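# Hold a stand-up pouch open by its two lips

## Task

Take the stand-up pouch by the two loose strips (lips) above its zip-lock seal, with each gripper holding a separate lip rather than one gripper squeezing both together. Each lip must sit deep between its gripper's pads, above the seal. Pull the lips' free edges apart by at least a thumb's width at the gripping points. At the finish the pouch must stand upright with its base on the table, and its top must have sagged less than a thumb's width. Keep the lips held apart after finishing.

## Robot and tools

Robot: two 6-joint arms, left_arm and right_arm, each with a parallel two-finger gripper. Per arm, the joint order is waist (joint1), shoulder (joint2), elbow (joint3), wrist pitch (joint4), wrist yaw (joint5), wrist roll (joint6), followed by the gripper opening. Stated joint ranges in radians: waist -2.618 to 3.054, shoulder 0.000 to 3.142, elbow 0.000 to 3.142, wrist pitch -1.571 to 1.571, wrist yaw -1.571 to 1.571, wrist roll -2.094 to 2.094. A real end stop may sit up to 0.059 rad either side of these. A target more than 0.059 rad beyond a range end, and further out than the joint's current angle, gets the call refused. A result may say "joint sent to its limit".

Frame: one scene frame for all positions. The origin is at table-top height, midway between the nominal arm bases, a few cm behind the near table edge. +x points out over the table, +z up, and left_arm sits on the +y side. Calibrated bases: left_arm at (0, +0.322, -0.004) m, right_arm at (+0.008, -0.329, +0.002) m, both nearly unrotated. end_effector_position (metres) is the point between the finger pads, about 1 cm behind the tips. end_effector_quat_wxyz gives the gripper orientation. The fingers point along the gripper's +z and close along its y. Printed hand positions can be off, more at long reach.

The row: every motion command is built from rows of 14 plain numbers, covering both arms even if only one moves. Numbers 1-6 are left_arm's absolute joint target angles in radians, in the order above. Number 7 is left_arm's opening. Numbers 8-14 are the same for right_arm. Opening runs from -1 (closed) to +1 (fully open). Angles are absolute targets, not offsets. An opening number is also a command, so resend the current value to leave a gripper unchanged.

execute_actions(actions, cameras): actions is a list of actions. Each action is a table of up to 15 rows, one row per 1/30 s control step. If fewer rows are given, the last one is held to fill the 15 steps, so each action lasts 0.5 s. An empty list just returns the state and images.

move(target, speed, blend, opening_speed, blocking, cameras): drives all joints together along a path to target. target is one 14-number row, or up to 15 rows that differ only in joint angles; all rows share a 10 s limit. speed is in rad/s for the joint with the farthest to go, 0.01 to 2 (default 0.5), given once or once per target. blend (rad) rounds corners between listed targets; the default 0 stops at each one. opening_speed is the rate of finger change per second on the -1..1 scale, at least 0.2; without it, openings are sent at the start. Paths last at least 0.5 s and do not avoid obstacles or the other arm. With blocking=false the call returns after about 0.5 s while motion continues. A new move replaces the running one, and execute_actions is refused until the move ends, so call wait or stop first. The result line "move:" reports done, off_target (a joint more than 0.035 rad away), moving, held or fault, plus limits=held and the worst joint error for each arm. Neither done nor off_target tells you about contact.

wait(seconds 0-10): lets time pass while holding commands; a running move keeps going. stop(): brakes a running move. zoom_image(camera, region [x0,y0,x1,y1] pixels, at most 504x504): gives a closer look at the latest image. Cameras: cam_head_left, cam_head_right, cam_high, cam_low, cam_left_wrist, cam_right_wrist, each 896x504. read_manual: returns licence text only. finished_scene(scene): ends the scene for good, so call it only once the goal holds steadily.

Limits on motion: each step's target is clipped to stay within a lead of the measured angle: 0.202 rad waist, 0.258 shoulder, 0.238 elbow, 0.573 wrist pitch, 0.522 wrist yaw and roll. Targets that would shift a gripper more than 100 mm are scaled back. Large moves therefore need several actions, and "Joint targets" shows what is actually being driven now. To keep a resting joint still, resend its Joint targets value. "joint command not followed" or HELD marks steps where a clearance check altered targets; that check does not keep the grippers apart. Friction and weight can leave joints short of target, and tiny turns may not happen.

Result lines: Joint positions and Joint velocities give one block per arm in joint order, ending with the finger opening in metres (0.093 is fully open) and its rate. Joint torques (N m) include gravity and offsets; joints 1-3 wrap at ±28. grip_measured is the motor position on the -1..1 scale: pads meet near -0.94, and each mm of object adds about 0.0208. It keeps closing after contact, so it barely shows a grasp. Thin material is hard to detect. To keep gripping, keep sending the same closing number.

Avoid: dropping the pouch or letting it fall or end up off the table; fast impacts and hard presses; the two arms striking or squeezing each other, which can end the scene; and the bar and plate behind the bases, which stand up to 3 cm above the table. Motors heat up when holding loads, stretching out, or pushing into unreachable poses. A MOTOR HOT line appears at 75 °C, and at 90 °C the arm folds and idles. Loose objects may get nudged occasionally. Smooth, quick, low-effort motion is preferred.

Each tool is called by a JSON object that holds its "op" and its "data", one argument or row to a line.

## Session

{"op": "execute_actions", "data": {
  "actions": []
}}

Scene clock: 0.00 s.
left_arm: end_effector_position=(+0.3569, +0.4257, +0.1095) grip_measured=+1.000 end_effector_quat_wxyz=(+0.271, -0.482, +0.833, -0.013) | right_arm: end_effector_position=(+0.4019, -0.0978, +0.3204) grip_measured=+1.000 end_effector_quat_wxyz=(+0.438, +0.031, +0.888, +0.133)
Joint names: [waist, shoulder, elbow, wrist pitch, wrist yaw, wrist roll]
Joint positions: left_arm=[0.176 1.512 1.042 -0.572 -0.165 -0.796 0.093] | right_arm=[0.632 1.635 1.715 -0.753 0.294 0.558 0.093]
Joint velocities: left_arm=[-0.002 -0.007 0.007 -0.022 -0.007 -0.051 0] | right_arm=[-0.007 0.002 0.002 -0.007 -0.037 -0.007 0]
Joint torques (N m): no reading
Heat: left arm: 32 °C; right arm: 30 °C.
Joint targets: left_arm=[0.174 1.507 1.050 -0.572 -0.162 -0.797] | right_arm=[0.631 1.632 1.721 -0.753 0.295 0.557]
Tool commands: left_gripper/opening=+1.0 right_gripper/opening=+1.0

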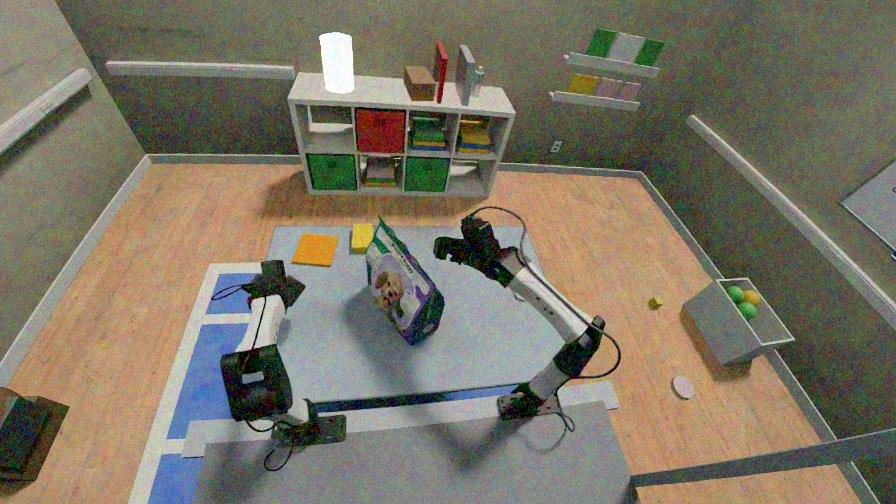

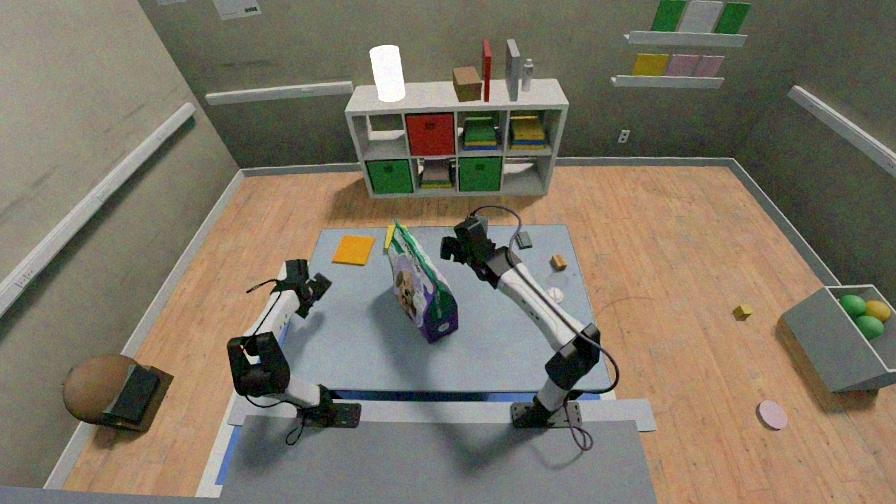

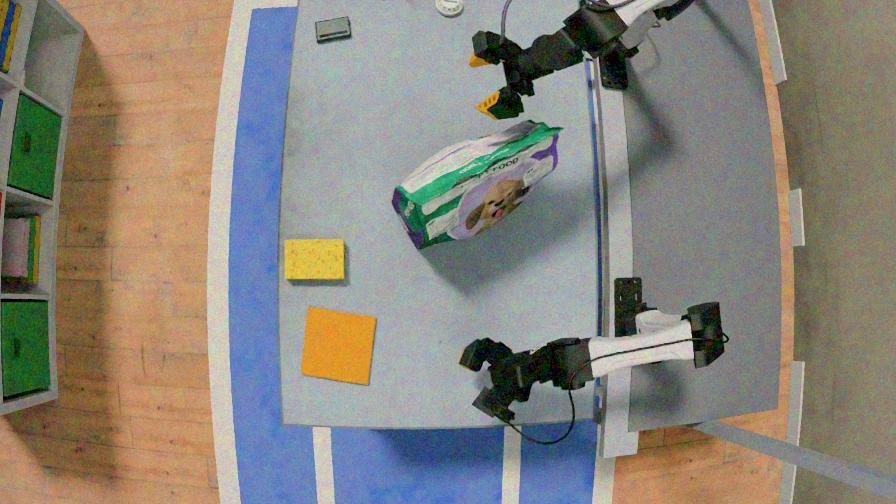

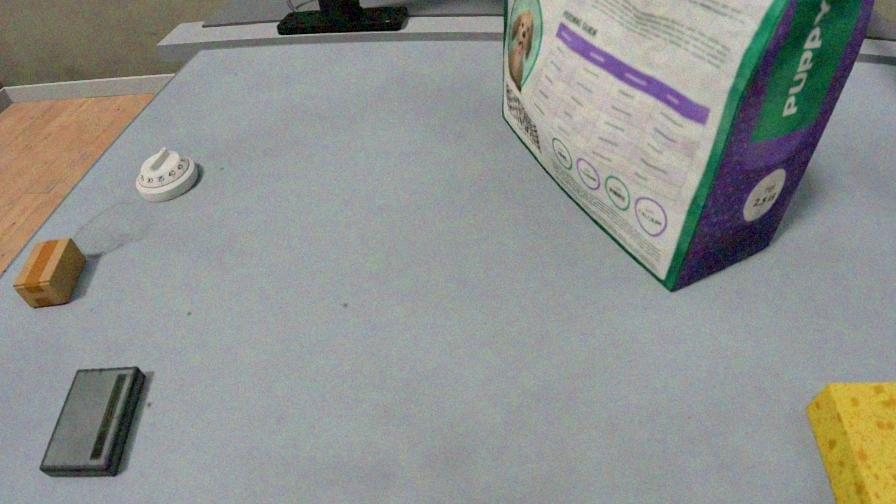

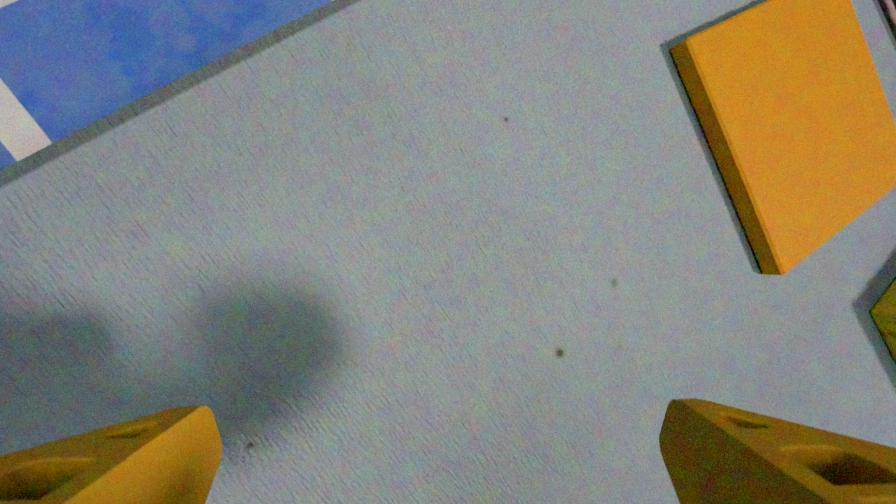

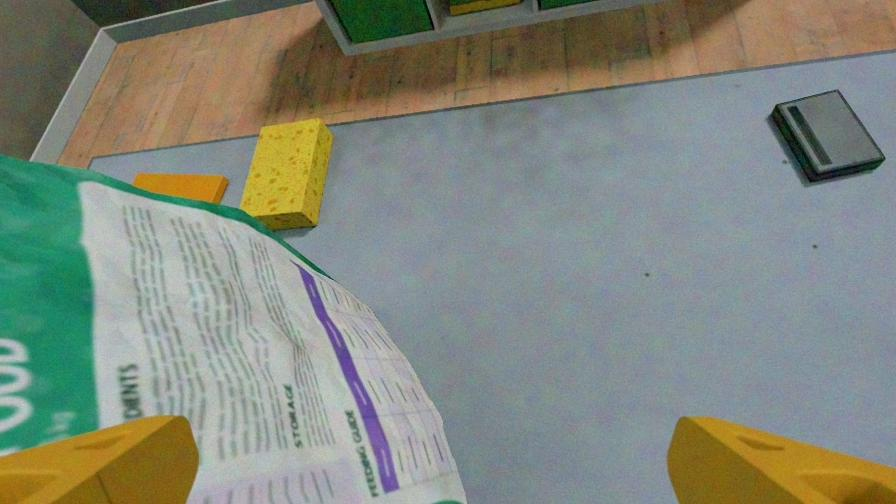

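{"op": "zoom_image", "data": {
  "camera": "cam_high",
  "region": [370, 100, 580, 260]
}}

{"op": "zoom_image", "data": {
  "camera": "cam_head_left",
  "region": [340, 200, 470, 360]
}}

{"op": "zoom_image", "data": {
  "camera": "cam_head_right",
  "region": [360, 200, 490, 360]
}}

Scaled by 2.400 from the camera's 896x504 image, which has a finer 1280x720 frame.

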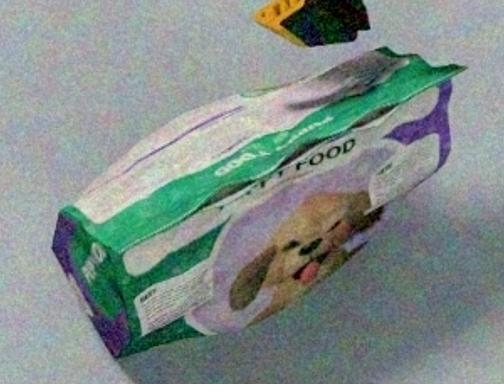

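Scaled by 3.150 from the camera's 896x504 image, which has a finer 1280x720 frame.

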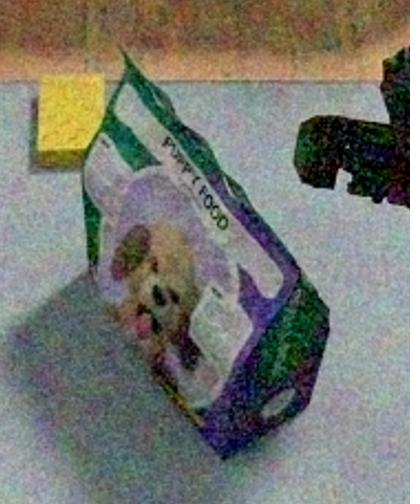

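Scaled by 3.150 from the camera's 896x504 image, which has a finer 1280x720 frame.

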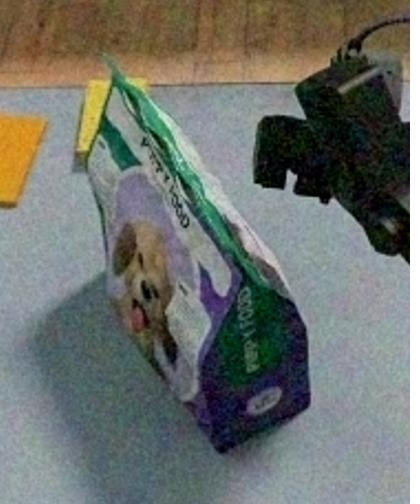

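{"op": "move", "data": {
  "target": [
    [0.174,1.507,1.05,-0.572,-0.162,-0.797,1,0.632,1.5,2.1,-1.2,0.3,0.5,1],
    [0.174,1.507,1.05,-0.572,-0.162,-0.797,1,1.08,1.665,2.2,-1.409,0.395,0.43,1]
  ],
  "blend": 0.1
}}

Scene clock: 45.13 s.
left_arm: end_effector_position=(+0.3569, +0.4257, +0.1095) grip_measured=+1.000 end_effector_quat_wxyz=(+0.271, -0.482, +0.833, -0.013) | right_arm: end_effector_position=(+0.2321, -0.0322, +0.3805) grip_measured=+1.000 end_effector_quat_wxyz=(+0.375, -0.228, +0.893, +0.096)
Joint names: [waist, shoulder, elbow, wrist pitch, wrist yaw, wrist roll]
Joint positions: left_arm=[0.176 1.512 1.042 -0.572 -0.165 -0.796 0.093] | right_arm=[1.079 1.657 2.175 -1.399 0.388 0.44 0.093]
Joint velocities: left_arm=[0.007 -0.022 -0.007 -0.007 0.007 0.037 0] | right_arm=[-0.002 -0.012 -0.012 -0.007 0.022 0.066 0]
Joint torques (N m): left_arm=[0.46 -5.3 7.72 1.32 -0.05 0] | right_arm=[-0.09 -5.35 7.06 1.75 0.31 -0.2]
Heat: left arm: 37 °C; right arm: 36 °C.
Joint targets: left_arm=[0.174 1.507 1.050 -0.572 -0.162 -0.797] | right_arm=[1.080 1.665 2.200 -1.409 0.395 0.430]
move: done
camera_calibration:
cam_right_wrist: T_world_to_cam=[[0.477666, -0.878075, 0.0286202, -0.152428], [-0.82271, -0.4585, -0.336045, 0.3431], [0.308196, 0.136971, -0.941411, 0.374455], [0, 0, 0, 1]] pos_world=[0.239675, -0.0278213, 0.472175]

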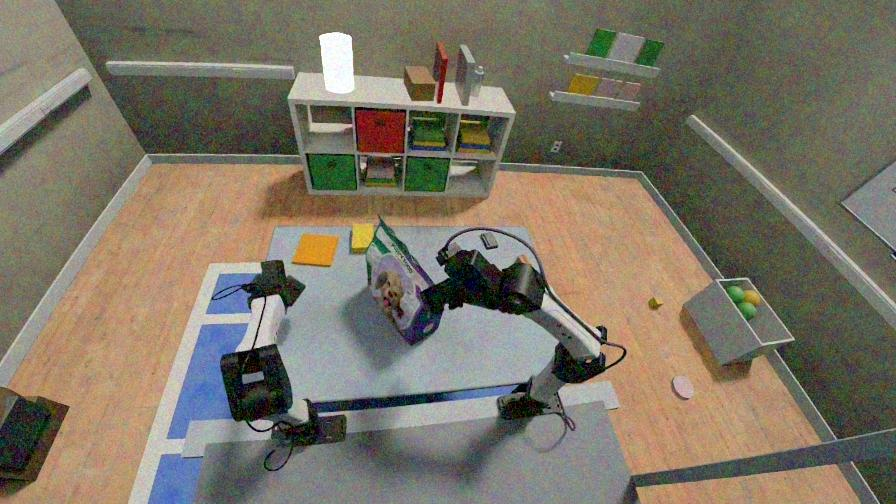

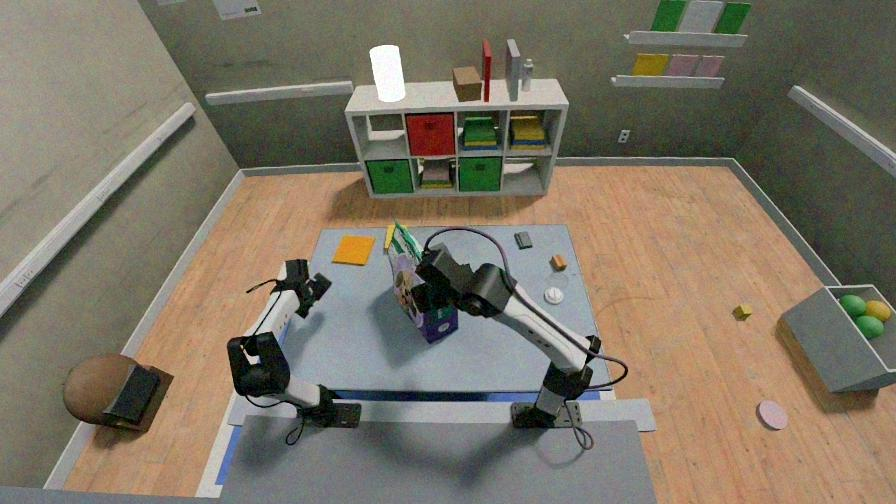

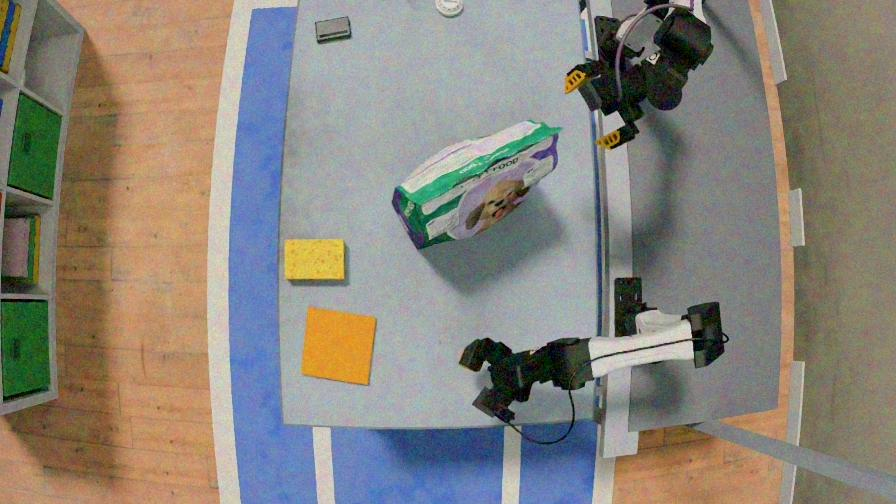

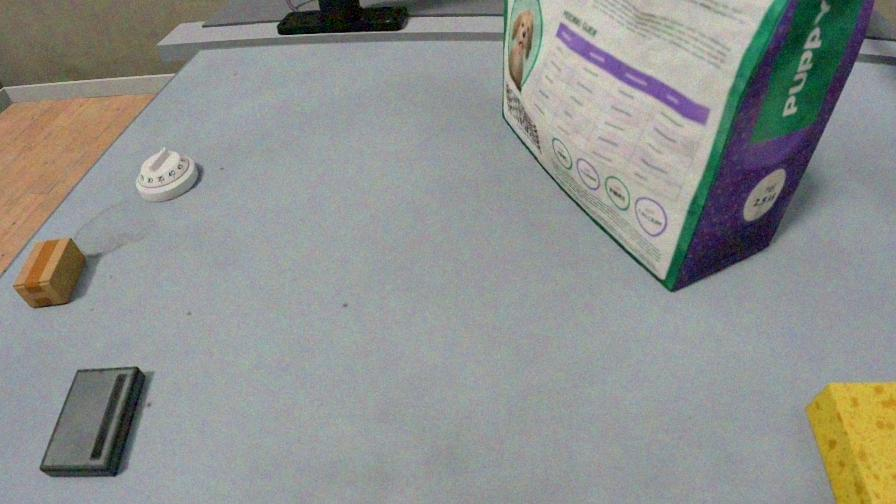

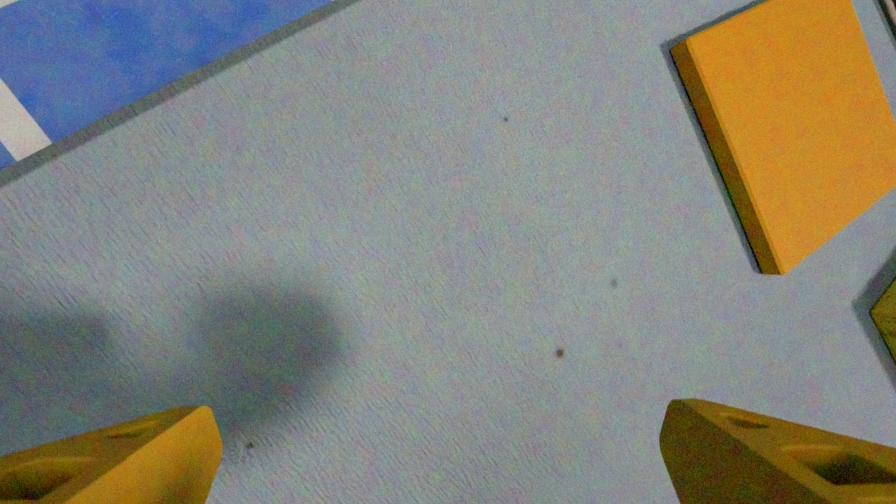

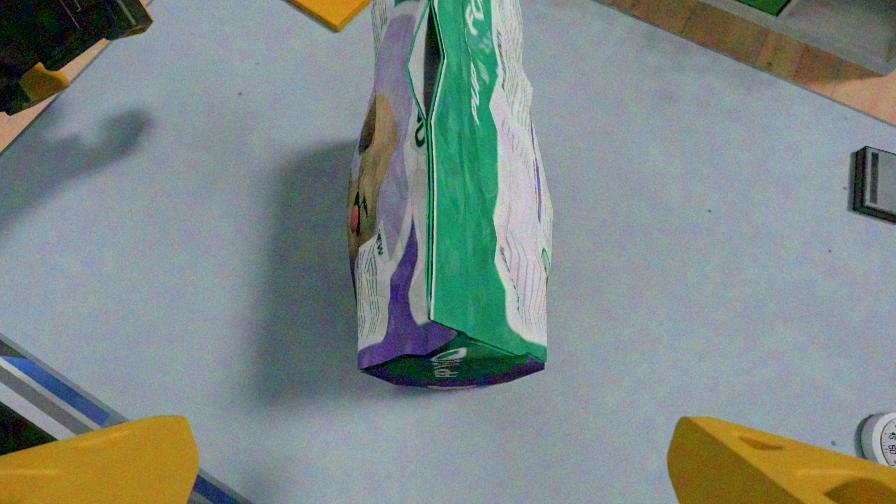

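{"op": "zoom_image", "data": {
  "camera": "cam_right_wrist",
  "region": [320, 0, 600, 200]
}}

{"op": "zoom_image", "data": {
  "camera": "cam_high",
  "region": [370, 100, 580, 260]
}}

Scaled by 1.800 from the camera's 896x504 image, which has a finer 1280x720 frame.

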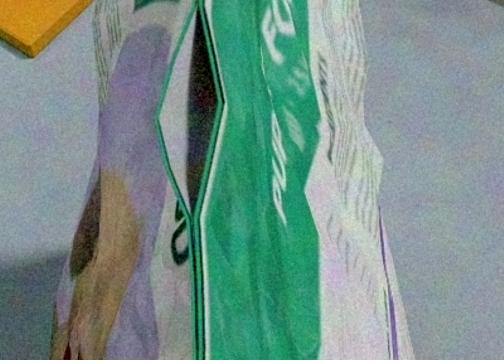

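Scaled by 2.400 from the camera's 896x504 image, which has a finer 1280x720 frame.

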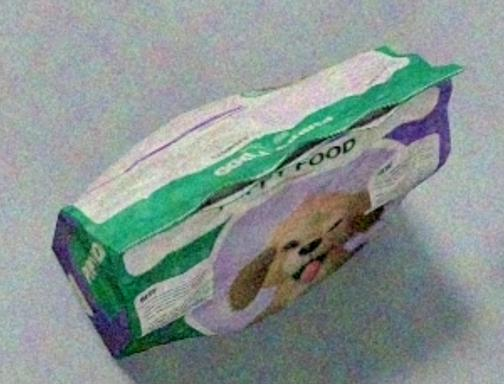

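{"op": "move", "data": {
  "target": [0.174,1.507,1.05,-0.572,-0.162,-0.797,1,1.08,1.69,2.2,-1.2,0.45,0.43,1],
  "cameras": ["cam_right_wrist"]
}}

{"op": "zoom_image", "data": {
  "camera": "cam_right_wrist",
  "region": [320, 0, 600, 260]
}}

Scene clock: 51.27 s.
left_arm: end_effector_position=(+0.3569, +0.4257, +0.1095) grip_measured=+1.000 end_effector_quat_wxyz=(+0.271, -0.482, +0.833, -0.013) | right_arm: end_effector_position=(+0.2554, -0.0061, +0.4056) grip_measured=+1.000 end_effector_quat_wxyz=(+0.441, -0.192, +0.867, +0.134)
Joint names: [waist, shoulder, elbow, wrist pitch, wrist yaw, wrist roll]
Joint positions: left_arm=[0.176 1.512 1.042 -0.572 -0.165 -0.796 0.093] | right_arm=[1.079 1.679 2.175 -1.21 0.443 0.44 0.093]
Joint velocities: left_arm=[-0.007 -0.017 0.002 -0.007 0.007 -0.066 0] | right_arm=[0.012 -0.007 -0.002 -0.051 -0.022 -0.11 0]
Joint torques (N m): left_arm=[0.42 -5.27 7.82 1.3 -0.08 0] | right_arm=[0.09 -5.57 7.16 2.17 0.3 -0.2]
Heat: left arm: 37 °C; right arm: 36 °C.
Joint targets: left_arm=[0.174 1.507 1.050 -0.572 -0.162 -0.797] | right_arm=[1.080 1.690 2.200 -1.200 0.450 0.430]
move: done
camera_calibration:
cam_right_wrist: T_world_to_cam=[[0.445636, -0.894616, -0.0327223, -0.108381], [-0.791016, -0.376388, -0.482312, 0.434428], [0.419168, 0.24082, -0.875388, 0.332845], [0, 0, 0, 1]] pos_world=[0.25242, -0.0136009, 0.497352]
Images, in order (width x height): cam_right_wrist 896x504.

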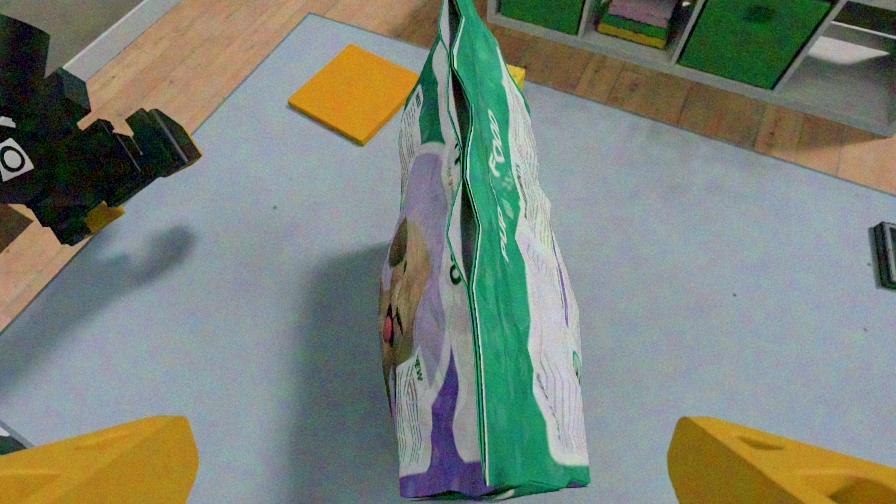

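Scaled by 1.800 from the camera's 896x504 image, which has a finer 1280x720 frame.

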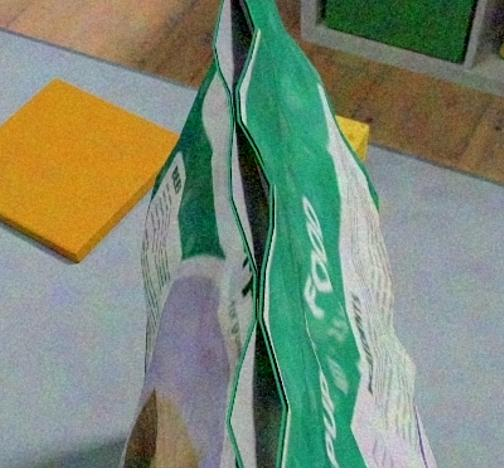

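{"op": "move", "data": {
  "target": [0.174,1.507,1.05,-0.572,-0.162,-0.797,1,0.776,1.845,2.3,-1.134,-0.021,0.443,-0.42]
}}

Scene clock: 82.23 s.
left_arm: end_effector_position=(+0.3569, +0.4257, +0.1095) grip_measured=+1.000 end_effector_quat_wxyz=(+0.271, -0.482, +0.833, -0.013) | right_arm: end_effector_position=(+0.3330, +0.0011, +0.3802) grip_measured=-0.418 end_effector_quat_wxyz=(+0.350, -0.157, +0.890, +0.246)
Joint names: [waist, shoulder, elbow, wrist pitch, wrist yaw, wrist roll]
Joint positions: left_arm=[0.176 1.512 1.042 -0.572 -0.165 -0.796 0.093] | right_arm=[0.778 1.834 2.274 -1.144 -0.016 0.44 0.025]
Joint velocities: left_arm=[0.012 -0.002 -0.007 -0.022 0.022 -0.051 0] | right_arm=[0.002 0.002 0.002 0.125 -0.066 -0.022 0]
Joint torques (N m): left_arm=[0.44 -5.14 7.57 1.32 -0.08 0.01] | right_arm=[-0.28 -7.16 7.58 2.25 -0.12 -0.09]
Heat: left arm: 38 °C; right arm: 37 °C.
Joint targets: left_arm=[0.174 1.507 1.050 -0.572 -0.162 -0.797] | right_arm=[0.776 1.845 2.300 -1.134 -0.021 0.443]
move: done
camera_calibration:
cam_right_wrist: T_world_to_cam=[[0.454147, -0.838988, -0.29975, -0.0387251], [-0.869215, -0.343426, -0.355702, 0.464183], [0.195488, 0.422088, -0.885226, 0.354395], [0, 0, 0, 1]] pos_world=[0.351782, -0.0226636, 0.467223]

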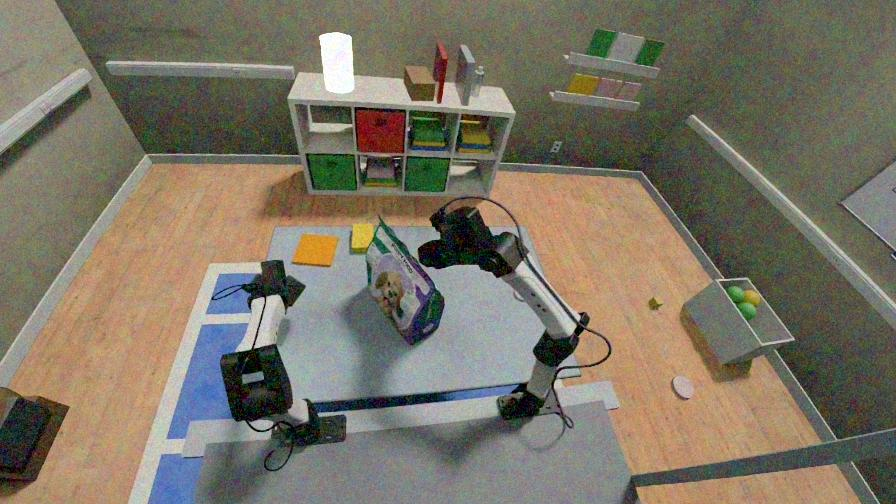

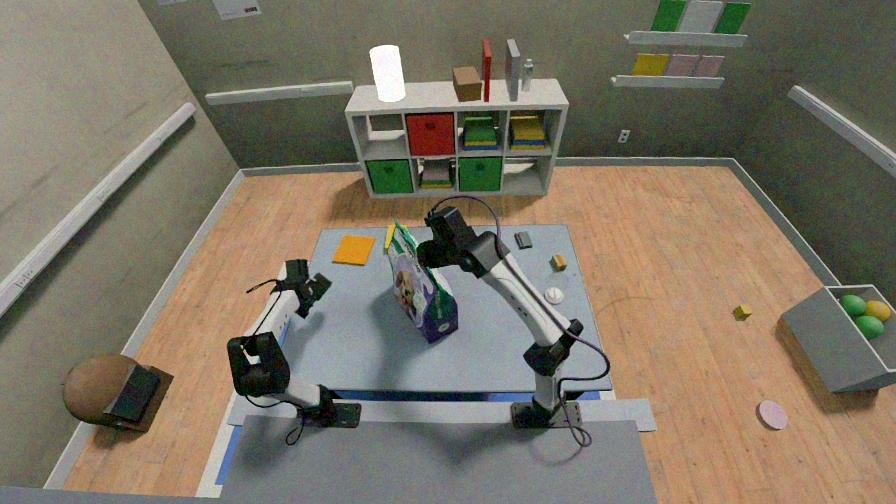

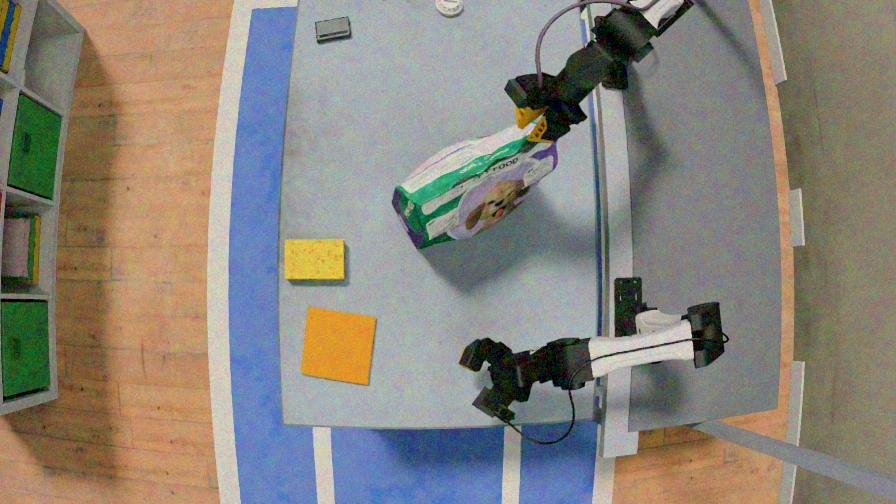

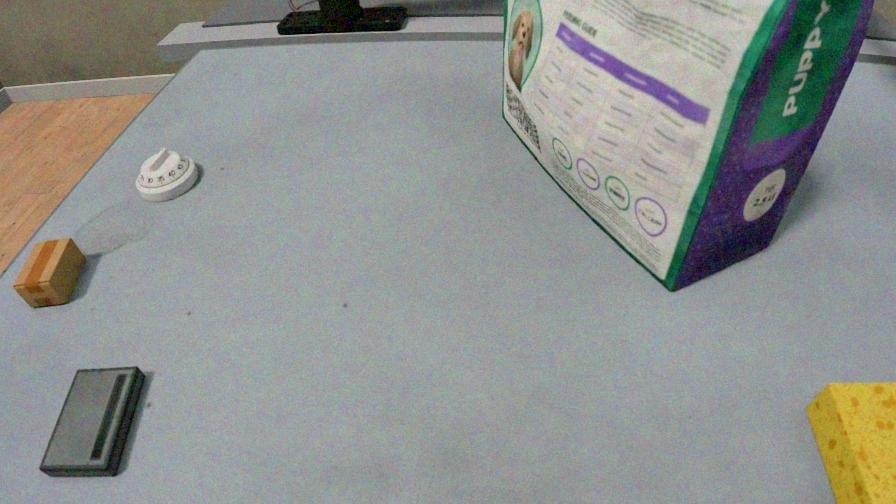

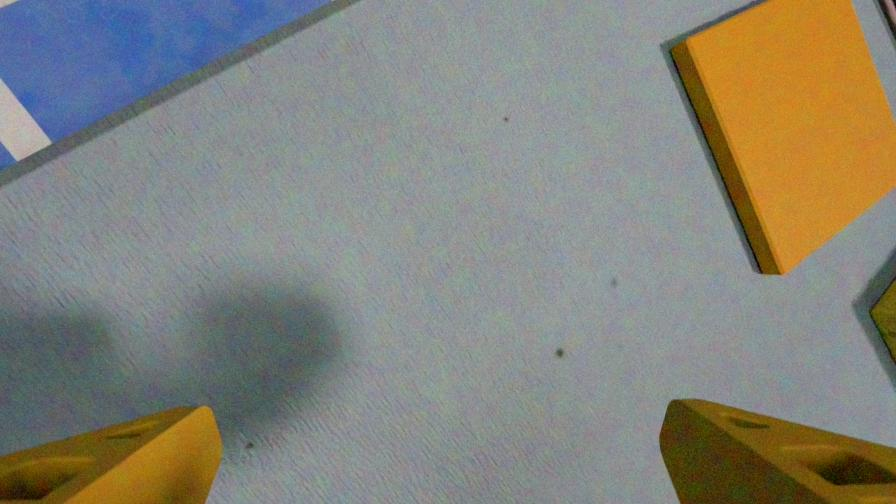

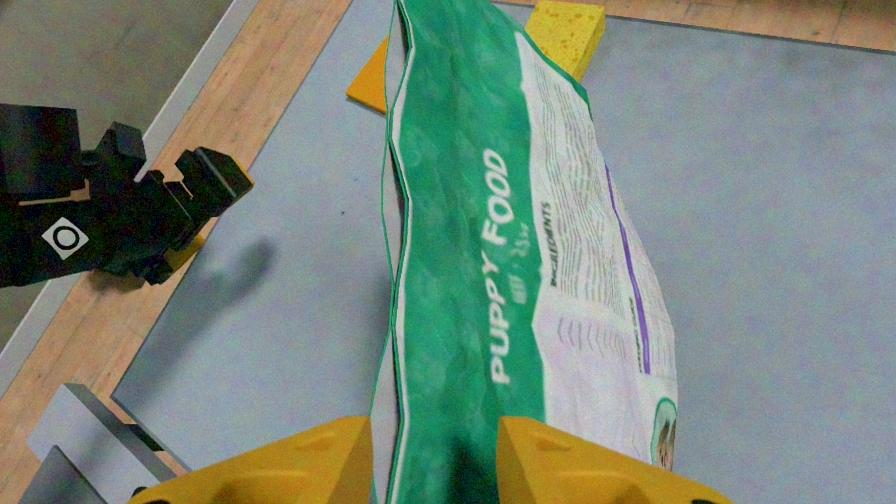

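{"op": "move", "data": {
  "target": [0.174,1.507,1.05,-0.572,-0.162,-0.797,1,0.8046,1.858,2.375,-1.242,-0.007,0.435,-0.69],
  "cameras": ["cam_right_wrist","cam_high"]
}}

{"op": "zoom_image", "data": {
  "camera": "cam_right_wrist",
  "region": [300, 150, 650, 504]
}}

Scene clock: 108.57 s.
left_arm: end_effector_position=(+0.3569, +0.4257, +0.1095) grip_measured=+1.000 end_effector_quat_wxyz=(+0.271, -0.482, +0.833, -0.013) | right_arm: end_effector_position=(+0.3167, +0.0001, +0.3890) grip_measured=-0.688 end_effector_quat_wxyz=(+0.340, -0.168, +0.892, +0.244)
Joint names: [waist, shoulder, elbow, wrist pitch, wrist yaw, wrist roll]
Joint positions: left_arm=[0.176 1.512 1.042 -0.572 -0.165 -0.796 0.093] | right_arm=[0.802 1.844 2.354 -1.232 -0.014 0.44 0.012]
Joint velocities: left_arm=[-0.002 0.012 -0.007 0.037 0.081 -0.022 0] | right_arm=[-0.012 -0.007 -0.007 -0.022 0.007 -0.007 0]
Joint torques (N m): left_arm=[0.64 -5.26 7.73 1.34 -0.09 0.02] | right_arm=[0.14 -6.58 6.94 2.04 0.07 -0.18]
Heat: left arm: 39 °C; right arm: 37 °C.
Joint targets: left_arm=[0.174 1.507 1.050 -0.572 -0.162 -0.797] | right_arm=[0.804 1.858 2.375 -1.242 -0.007 0.435]
move: done
camera_calibration:
cam_right_wrist: T_world_to_cam=[[0.469131, -0.833079, -0.293079, -0.0368321], [-0.865603, -0.367976, -0.339597, 0.445314], [0.175065, 0.413005, -0.893744, 0.37556], [0, 0, 0, 1]] pos_world=[0.336997, -0.0219276, 0.476088]
Images, in order (width x height): cam_high 896x504, cam_right_wrist 896x504.

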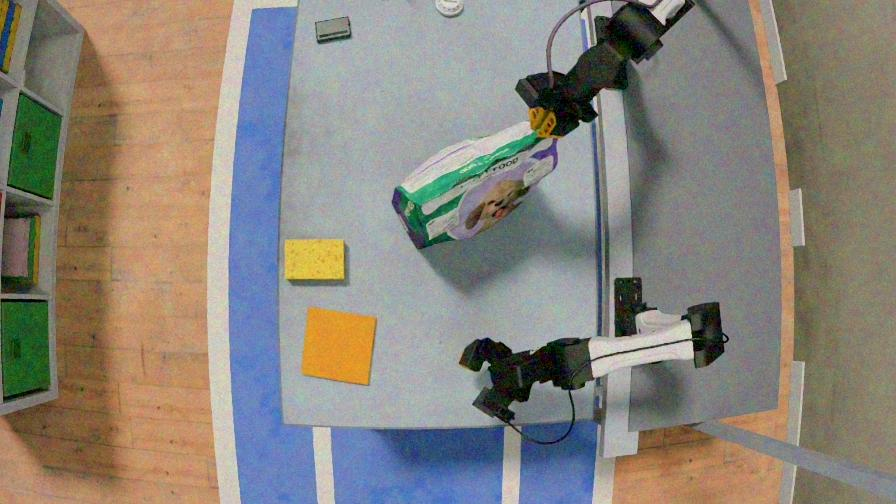

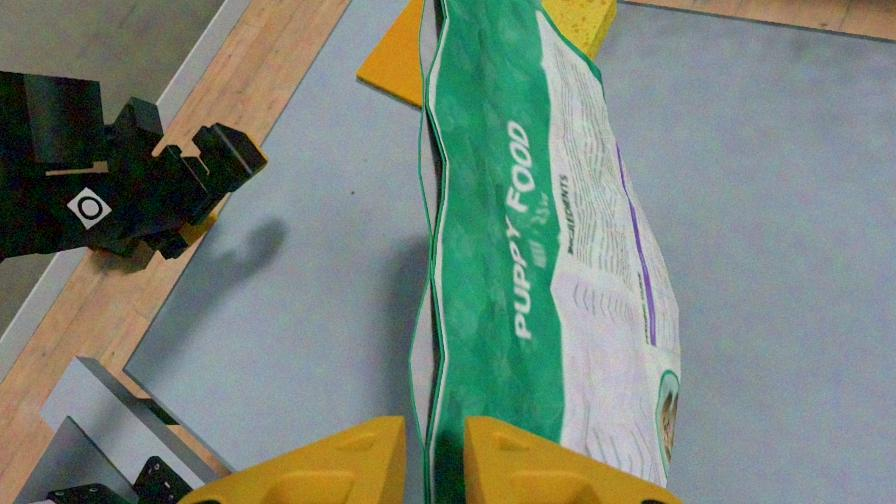

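Scaled by 1.424 from the camera's 896x504 image, which has a finer 1280x720 frame.

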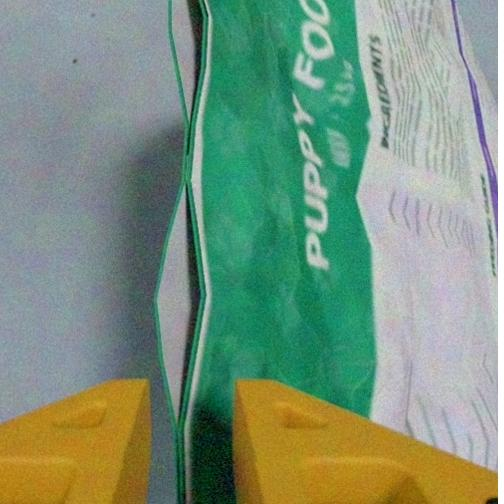

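{"op": "move", "data": {
  "target": [0.174,1.507,1.05,-0.572,-0.162,-0.797,1,0.8051,1.815,2.233,-1.143,-0.007,0.435,-0.73],
  "cameras": ["cam_right_wrist","cam_high"],
  "speed": 0.3
}}

{"op": "zoom_image", "data": {
  "camera": "cam_right_wrist",
  "region": [300, 150, 650, 504]
}}

Scene clock: 125.87 s.
left_arm: end_effector_position=(+0.3569, +0.4257, +0.1095) grip_measured=+1.000 end_effector_quat_wxyz=(+0.271, -0.482, +0.833, -0.013) | right_arm: end_effector_position=(+0.3246, +0.0079, +0.3665) grip_measured=-0.728 end_effector_quat_wxyz=(+0.333, -0.169, +0.897, +0.239)
Joint names: [waist, shoulder, elbow, wrist pitch, wrist yaw, wrist roll]
Joint positions: left_arm=[0.176 1.512 1.042 -0.572 -0.165 -0.796 0.093] | right_arm=[0.802 1.835 2.244 -1.153 -0.014 0.44 0.01]
Joint velocities: left_arm=[0.027 -0.002 0.002 -0.022 -0.007 -0.007 0] | right_arm=[0.007 -0.002 0.007 -0.007 -0.007 0.037 0]
Joint torques (N m): left_arm=[0.46 -5.2 7.64 1.33 -0.06 0.01] | right_arm=[0.14 -9.72 4.62 2.25 0.04 -0.2]
Heat: left arm: 39 °C; right arm: 37 °C.
Joint targets: left_arm=[0.174 1.507 1.050 -0.572 -0.162 -0.797] | right_arm=[0.805 1.815 2.233 -1.143 -0.007 0.435]
move: done
camera_calibration:
cam_right_wrist: T_world_to_cam=[[0.46442, -0.837829, -0.286979, -0.0413763], [-0.870655, -0.37263, -0.321102, 0.442338], [0.162091, 0.398987, -0.902517, 0.358386], [0, 0, 0, 1]] pos_world=[0.346248, -0.012829, 0.45361]
Images, in order (width x height): cam_high 896x504, cam_right_wrist 896x504.

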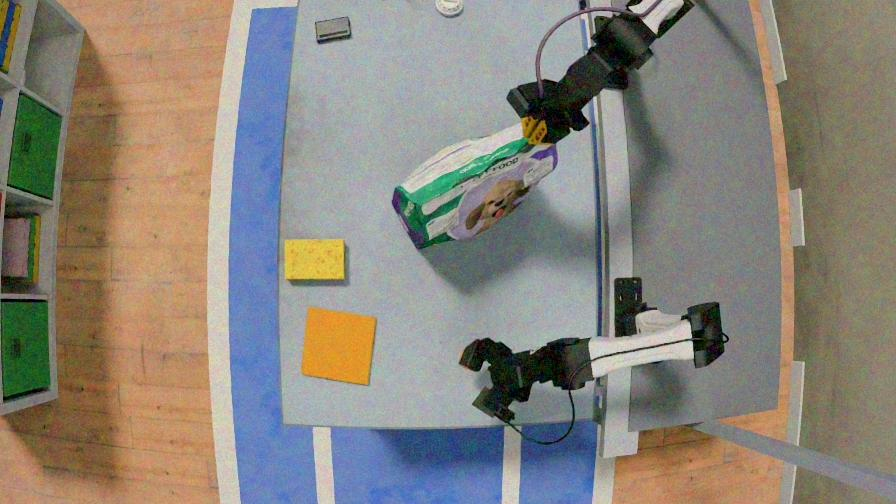

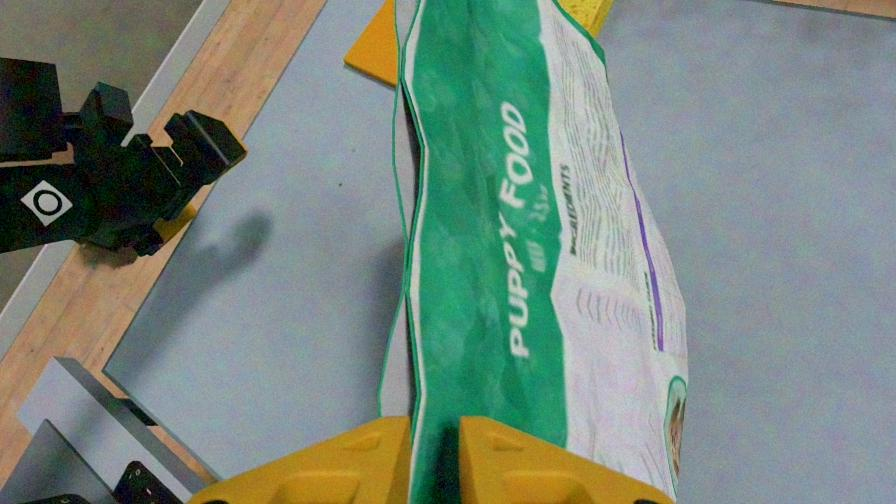

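Scaled by 1.424 from the camera's 896x504 image, which has a finer 1280x720 frame.

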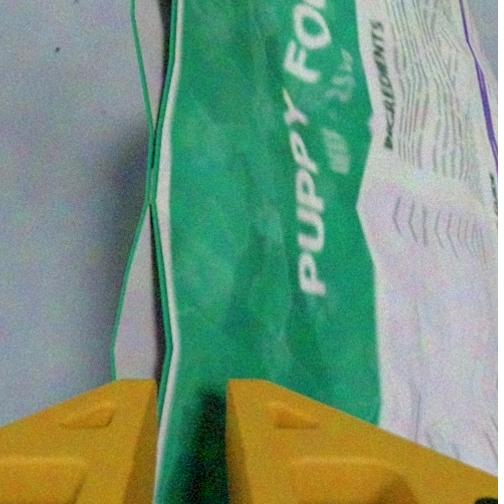

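{"op": "move", "data": {
  "target": [0.174,1.507,1.05,-0.572,-0.162,-0.797,1,0.806,1.868,2.189,-1.048,-0.006,0.435,-0.73],
  "cameras": ["cam_right_wrist","cam_high","cam_head_left"],
  "speed": 0.1
}}

{"op": "zoom_image", "data": {
  "camera": "cam_right_wrist",
  "region": [300, 150, 650, 504]
}}

Scene clock: 130.70 s.
left_arm: end_effector_position=(+0.3569, +0.4257, +0.1095) grip_measured=+1.000 end_effector_quat_wxyz=(+0.271, -0.482, +0.833, -0.013) | right_arm: end_effector_position=(+0.3385, +0.0219, +0.3579) grip_measured=-0.728 end_effector_quat_wxyz=(+0.344, -0.168, +0.890, +0.247)
Joint names: [waist, shoulder, elbow, wrist pitch, wrist yaw, wrist roll]
Joint positions: left_arm=[0.176 1.512 1.042 -0.572 -0.165 -0.796 0.093] | right_arm=[0.802 1.856 2.201 -1.058 -0.013 0.44 0.01]
Joint velocities: left_arm=[-0.002 0.002 0.007 0.066 -0.007 -0.022 0] | right_arm=[0.012 -0.007 -0.002 -0.022 -0.007 -0.051 -0.001]
Joint torques (N m): left_arm=[0.38 -5.24 7.79 1.32 -0.08 0.06] | right_arm=[0.24 -7.53 4.78 2.32 0.08 -0.19]
Heat: left arm: 39 °C; right arm: 37 °C.
Joint targets: left_arm=[0.174 1.507 1.050 -0.572 -0.162 -0.797] | right_arm=[0.806 1.868 2.189 -1.048 -0.006 0.435]
move: done
camera_calibration:
cam_right_wrist: T_world_to_cam=[[0.470689, -0.83149, -0.295086, -0.0379234], [-0.86332, -0.365045, -0.348454, 0.464041], [0.182016, 0.418767, -0.889665, 0.331016], [0, 0, 0, 1]] pos_world=[0.358216, -0.000755544, 0.445]
Images, in order (width x height): cam_head_left 896x504, cam_high 896x504, cam_right_wrist 896x504.

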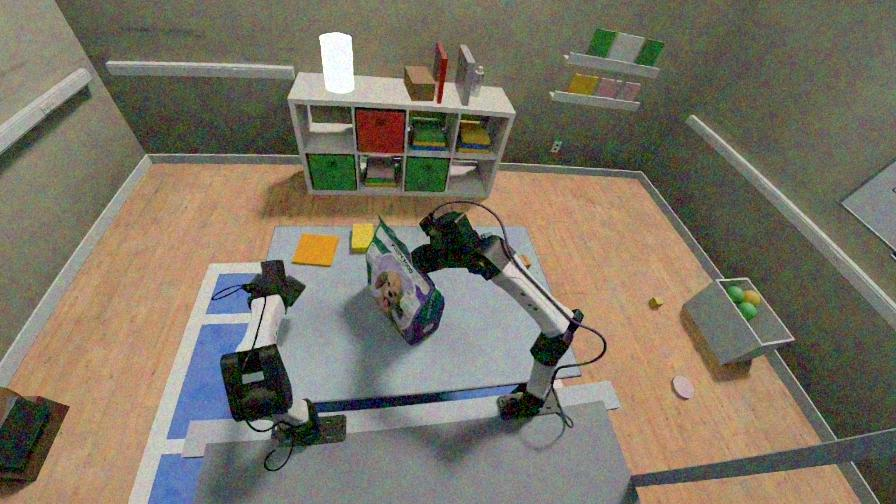

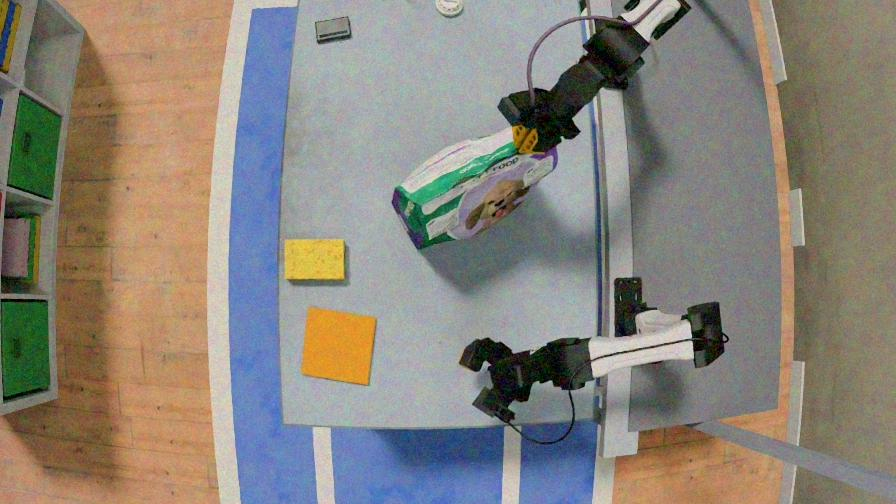

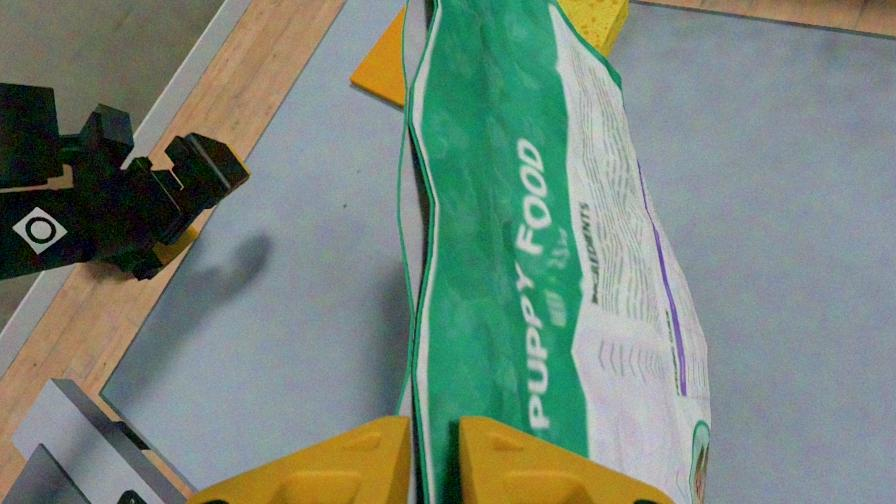

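Scaled by 1.424 from the camera's 896x504 image, which has a finer 1280x720 frame.

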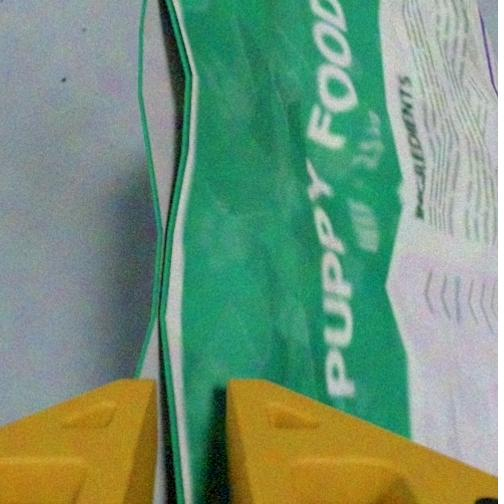

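{"op": "move", "data": {
  "target": [0.174,1.507,1.05,-0.572,-0.162,-0.797,1,0.815,1.864,2.247,-1.107,-0.006,0.435,-0.73],
  "cameras": ["cam_right_wrist"],
  "speed": 0.1
}}

{"op": "zoom_image", "data": {
  "camera": "cam_right_wrist",
  "region": [300, 250, 550, 504]
}}

Scene clock: 142.37 s.
left_arm: end_effector_position=(+0.3569, +0.4257, +0.1095) grip_measured=+1.000 end_effector_quat_wxyz=(+0.271, -0.482, +0.833, -0.013) | right_arm: end_effector_position=(+0.3316, +0.0204, +0.3594) grip_measured=-0.728 end_effector_quat_wxyz=(+0.337, -0.172, +0.893, +0.243)
Joint names: [waist, shoulder, elbow, wrist pitch, wrist yaw, wrist roll]
Joint positions: left_arm=[0.176 1.512 1.042 -0.572 -0.165 -0.796 0.093] | right_arm=[0.81 1.856 2.224 -1.097 -0.012 0.44 0.01]
Joint velocities: left_arm=[-0.017 -0.007 -0.002 -0.066 -0.022 0.037 0] | right_arm=[-0.037 0.007 -0.012 -0.022 0.095 0.022 0]
Joint torques (N m): left_arm=[0.51 -5.23 7.79 1.35 -0.08 -0.01] | right_arm=[0.35 -7.66 7.73 2.05 0.03 -0.18]
Heat: left arm: 40 °C; right arm: 39 °C.
Joint targets: left_arm=[0.174 1.507 1.050 -0.572 -0.162 -0.797] | right_arm=[0.815 1.864 2.247 -1.107 -0.006 0.435]
move: done
camera_calibration:
cam_right_wrist: T_world_to_cam=[[0.473729, -0.831583, -0.289913, -0.0383393], [-0.864337, -0.375921, -0.334073, 0.45339], [0.168826, 0.408843, -0.896853, 0.341408], [0, 0, 0, 1]] pos_world=[0.352406, -0.00102585, 0.446543]
Images, in order (width x height): cam_right_wrist 896x504.

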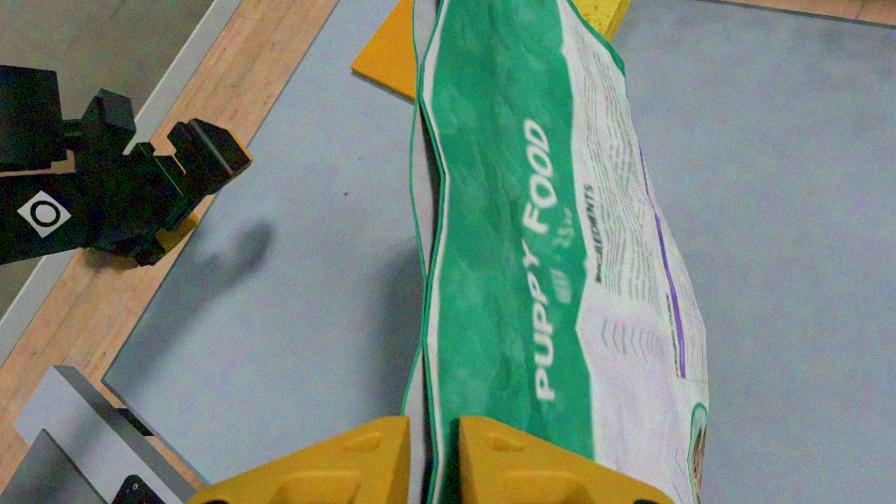

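Scaled by 1.984 from the camera's 896x504 image, which has a finer 1280x720 frame.

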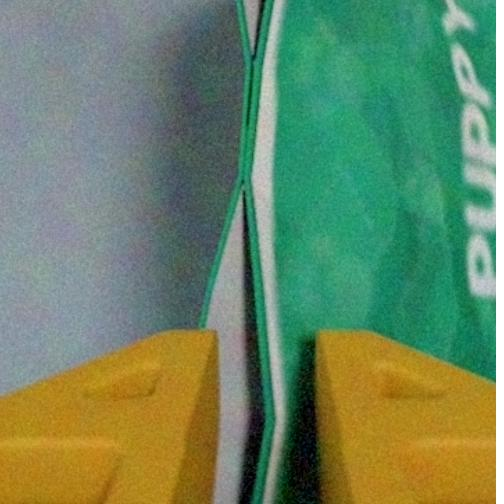

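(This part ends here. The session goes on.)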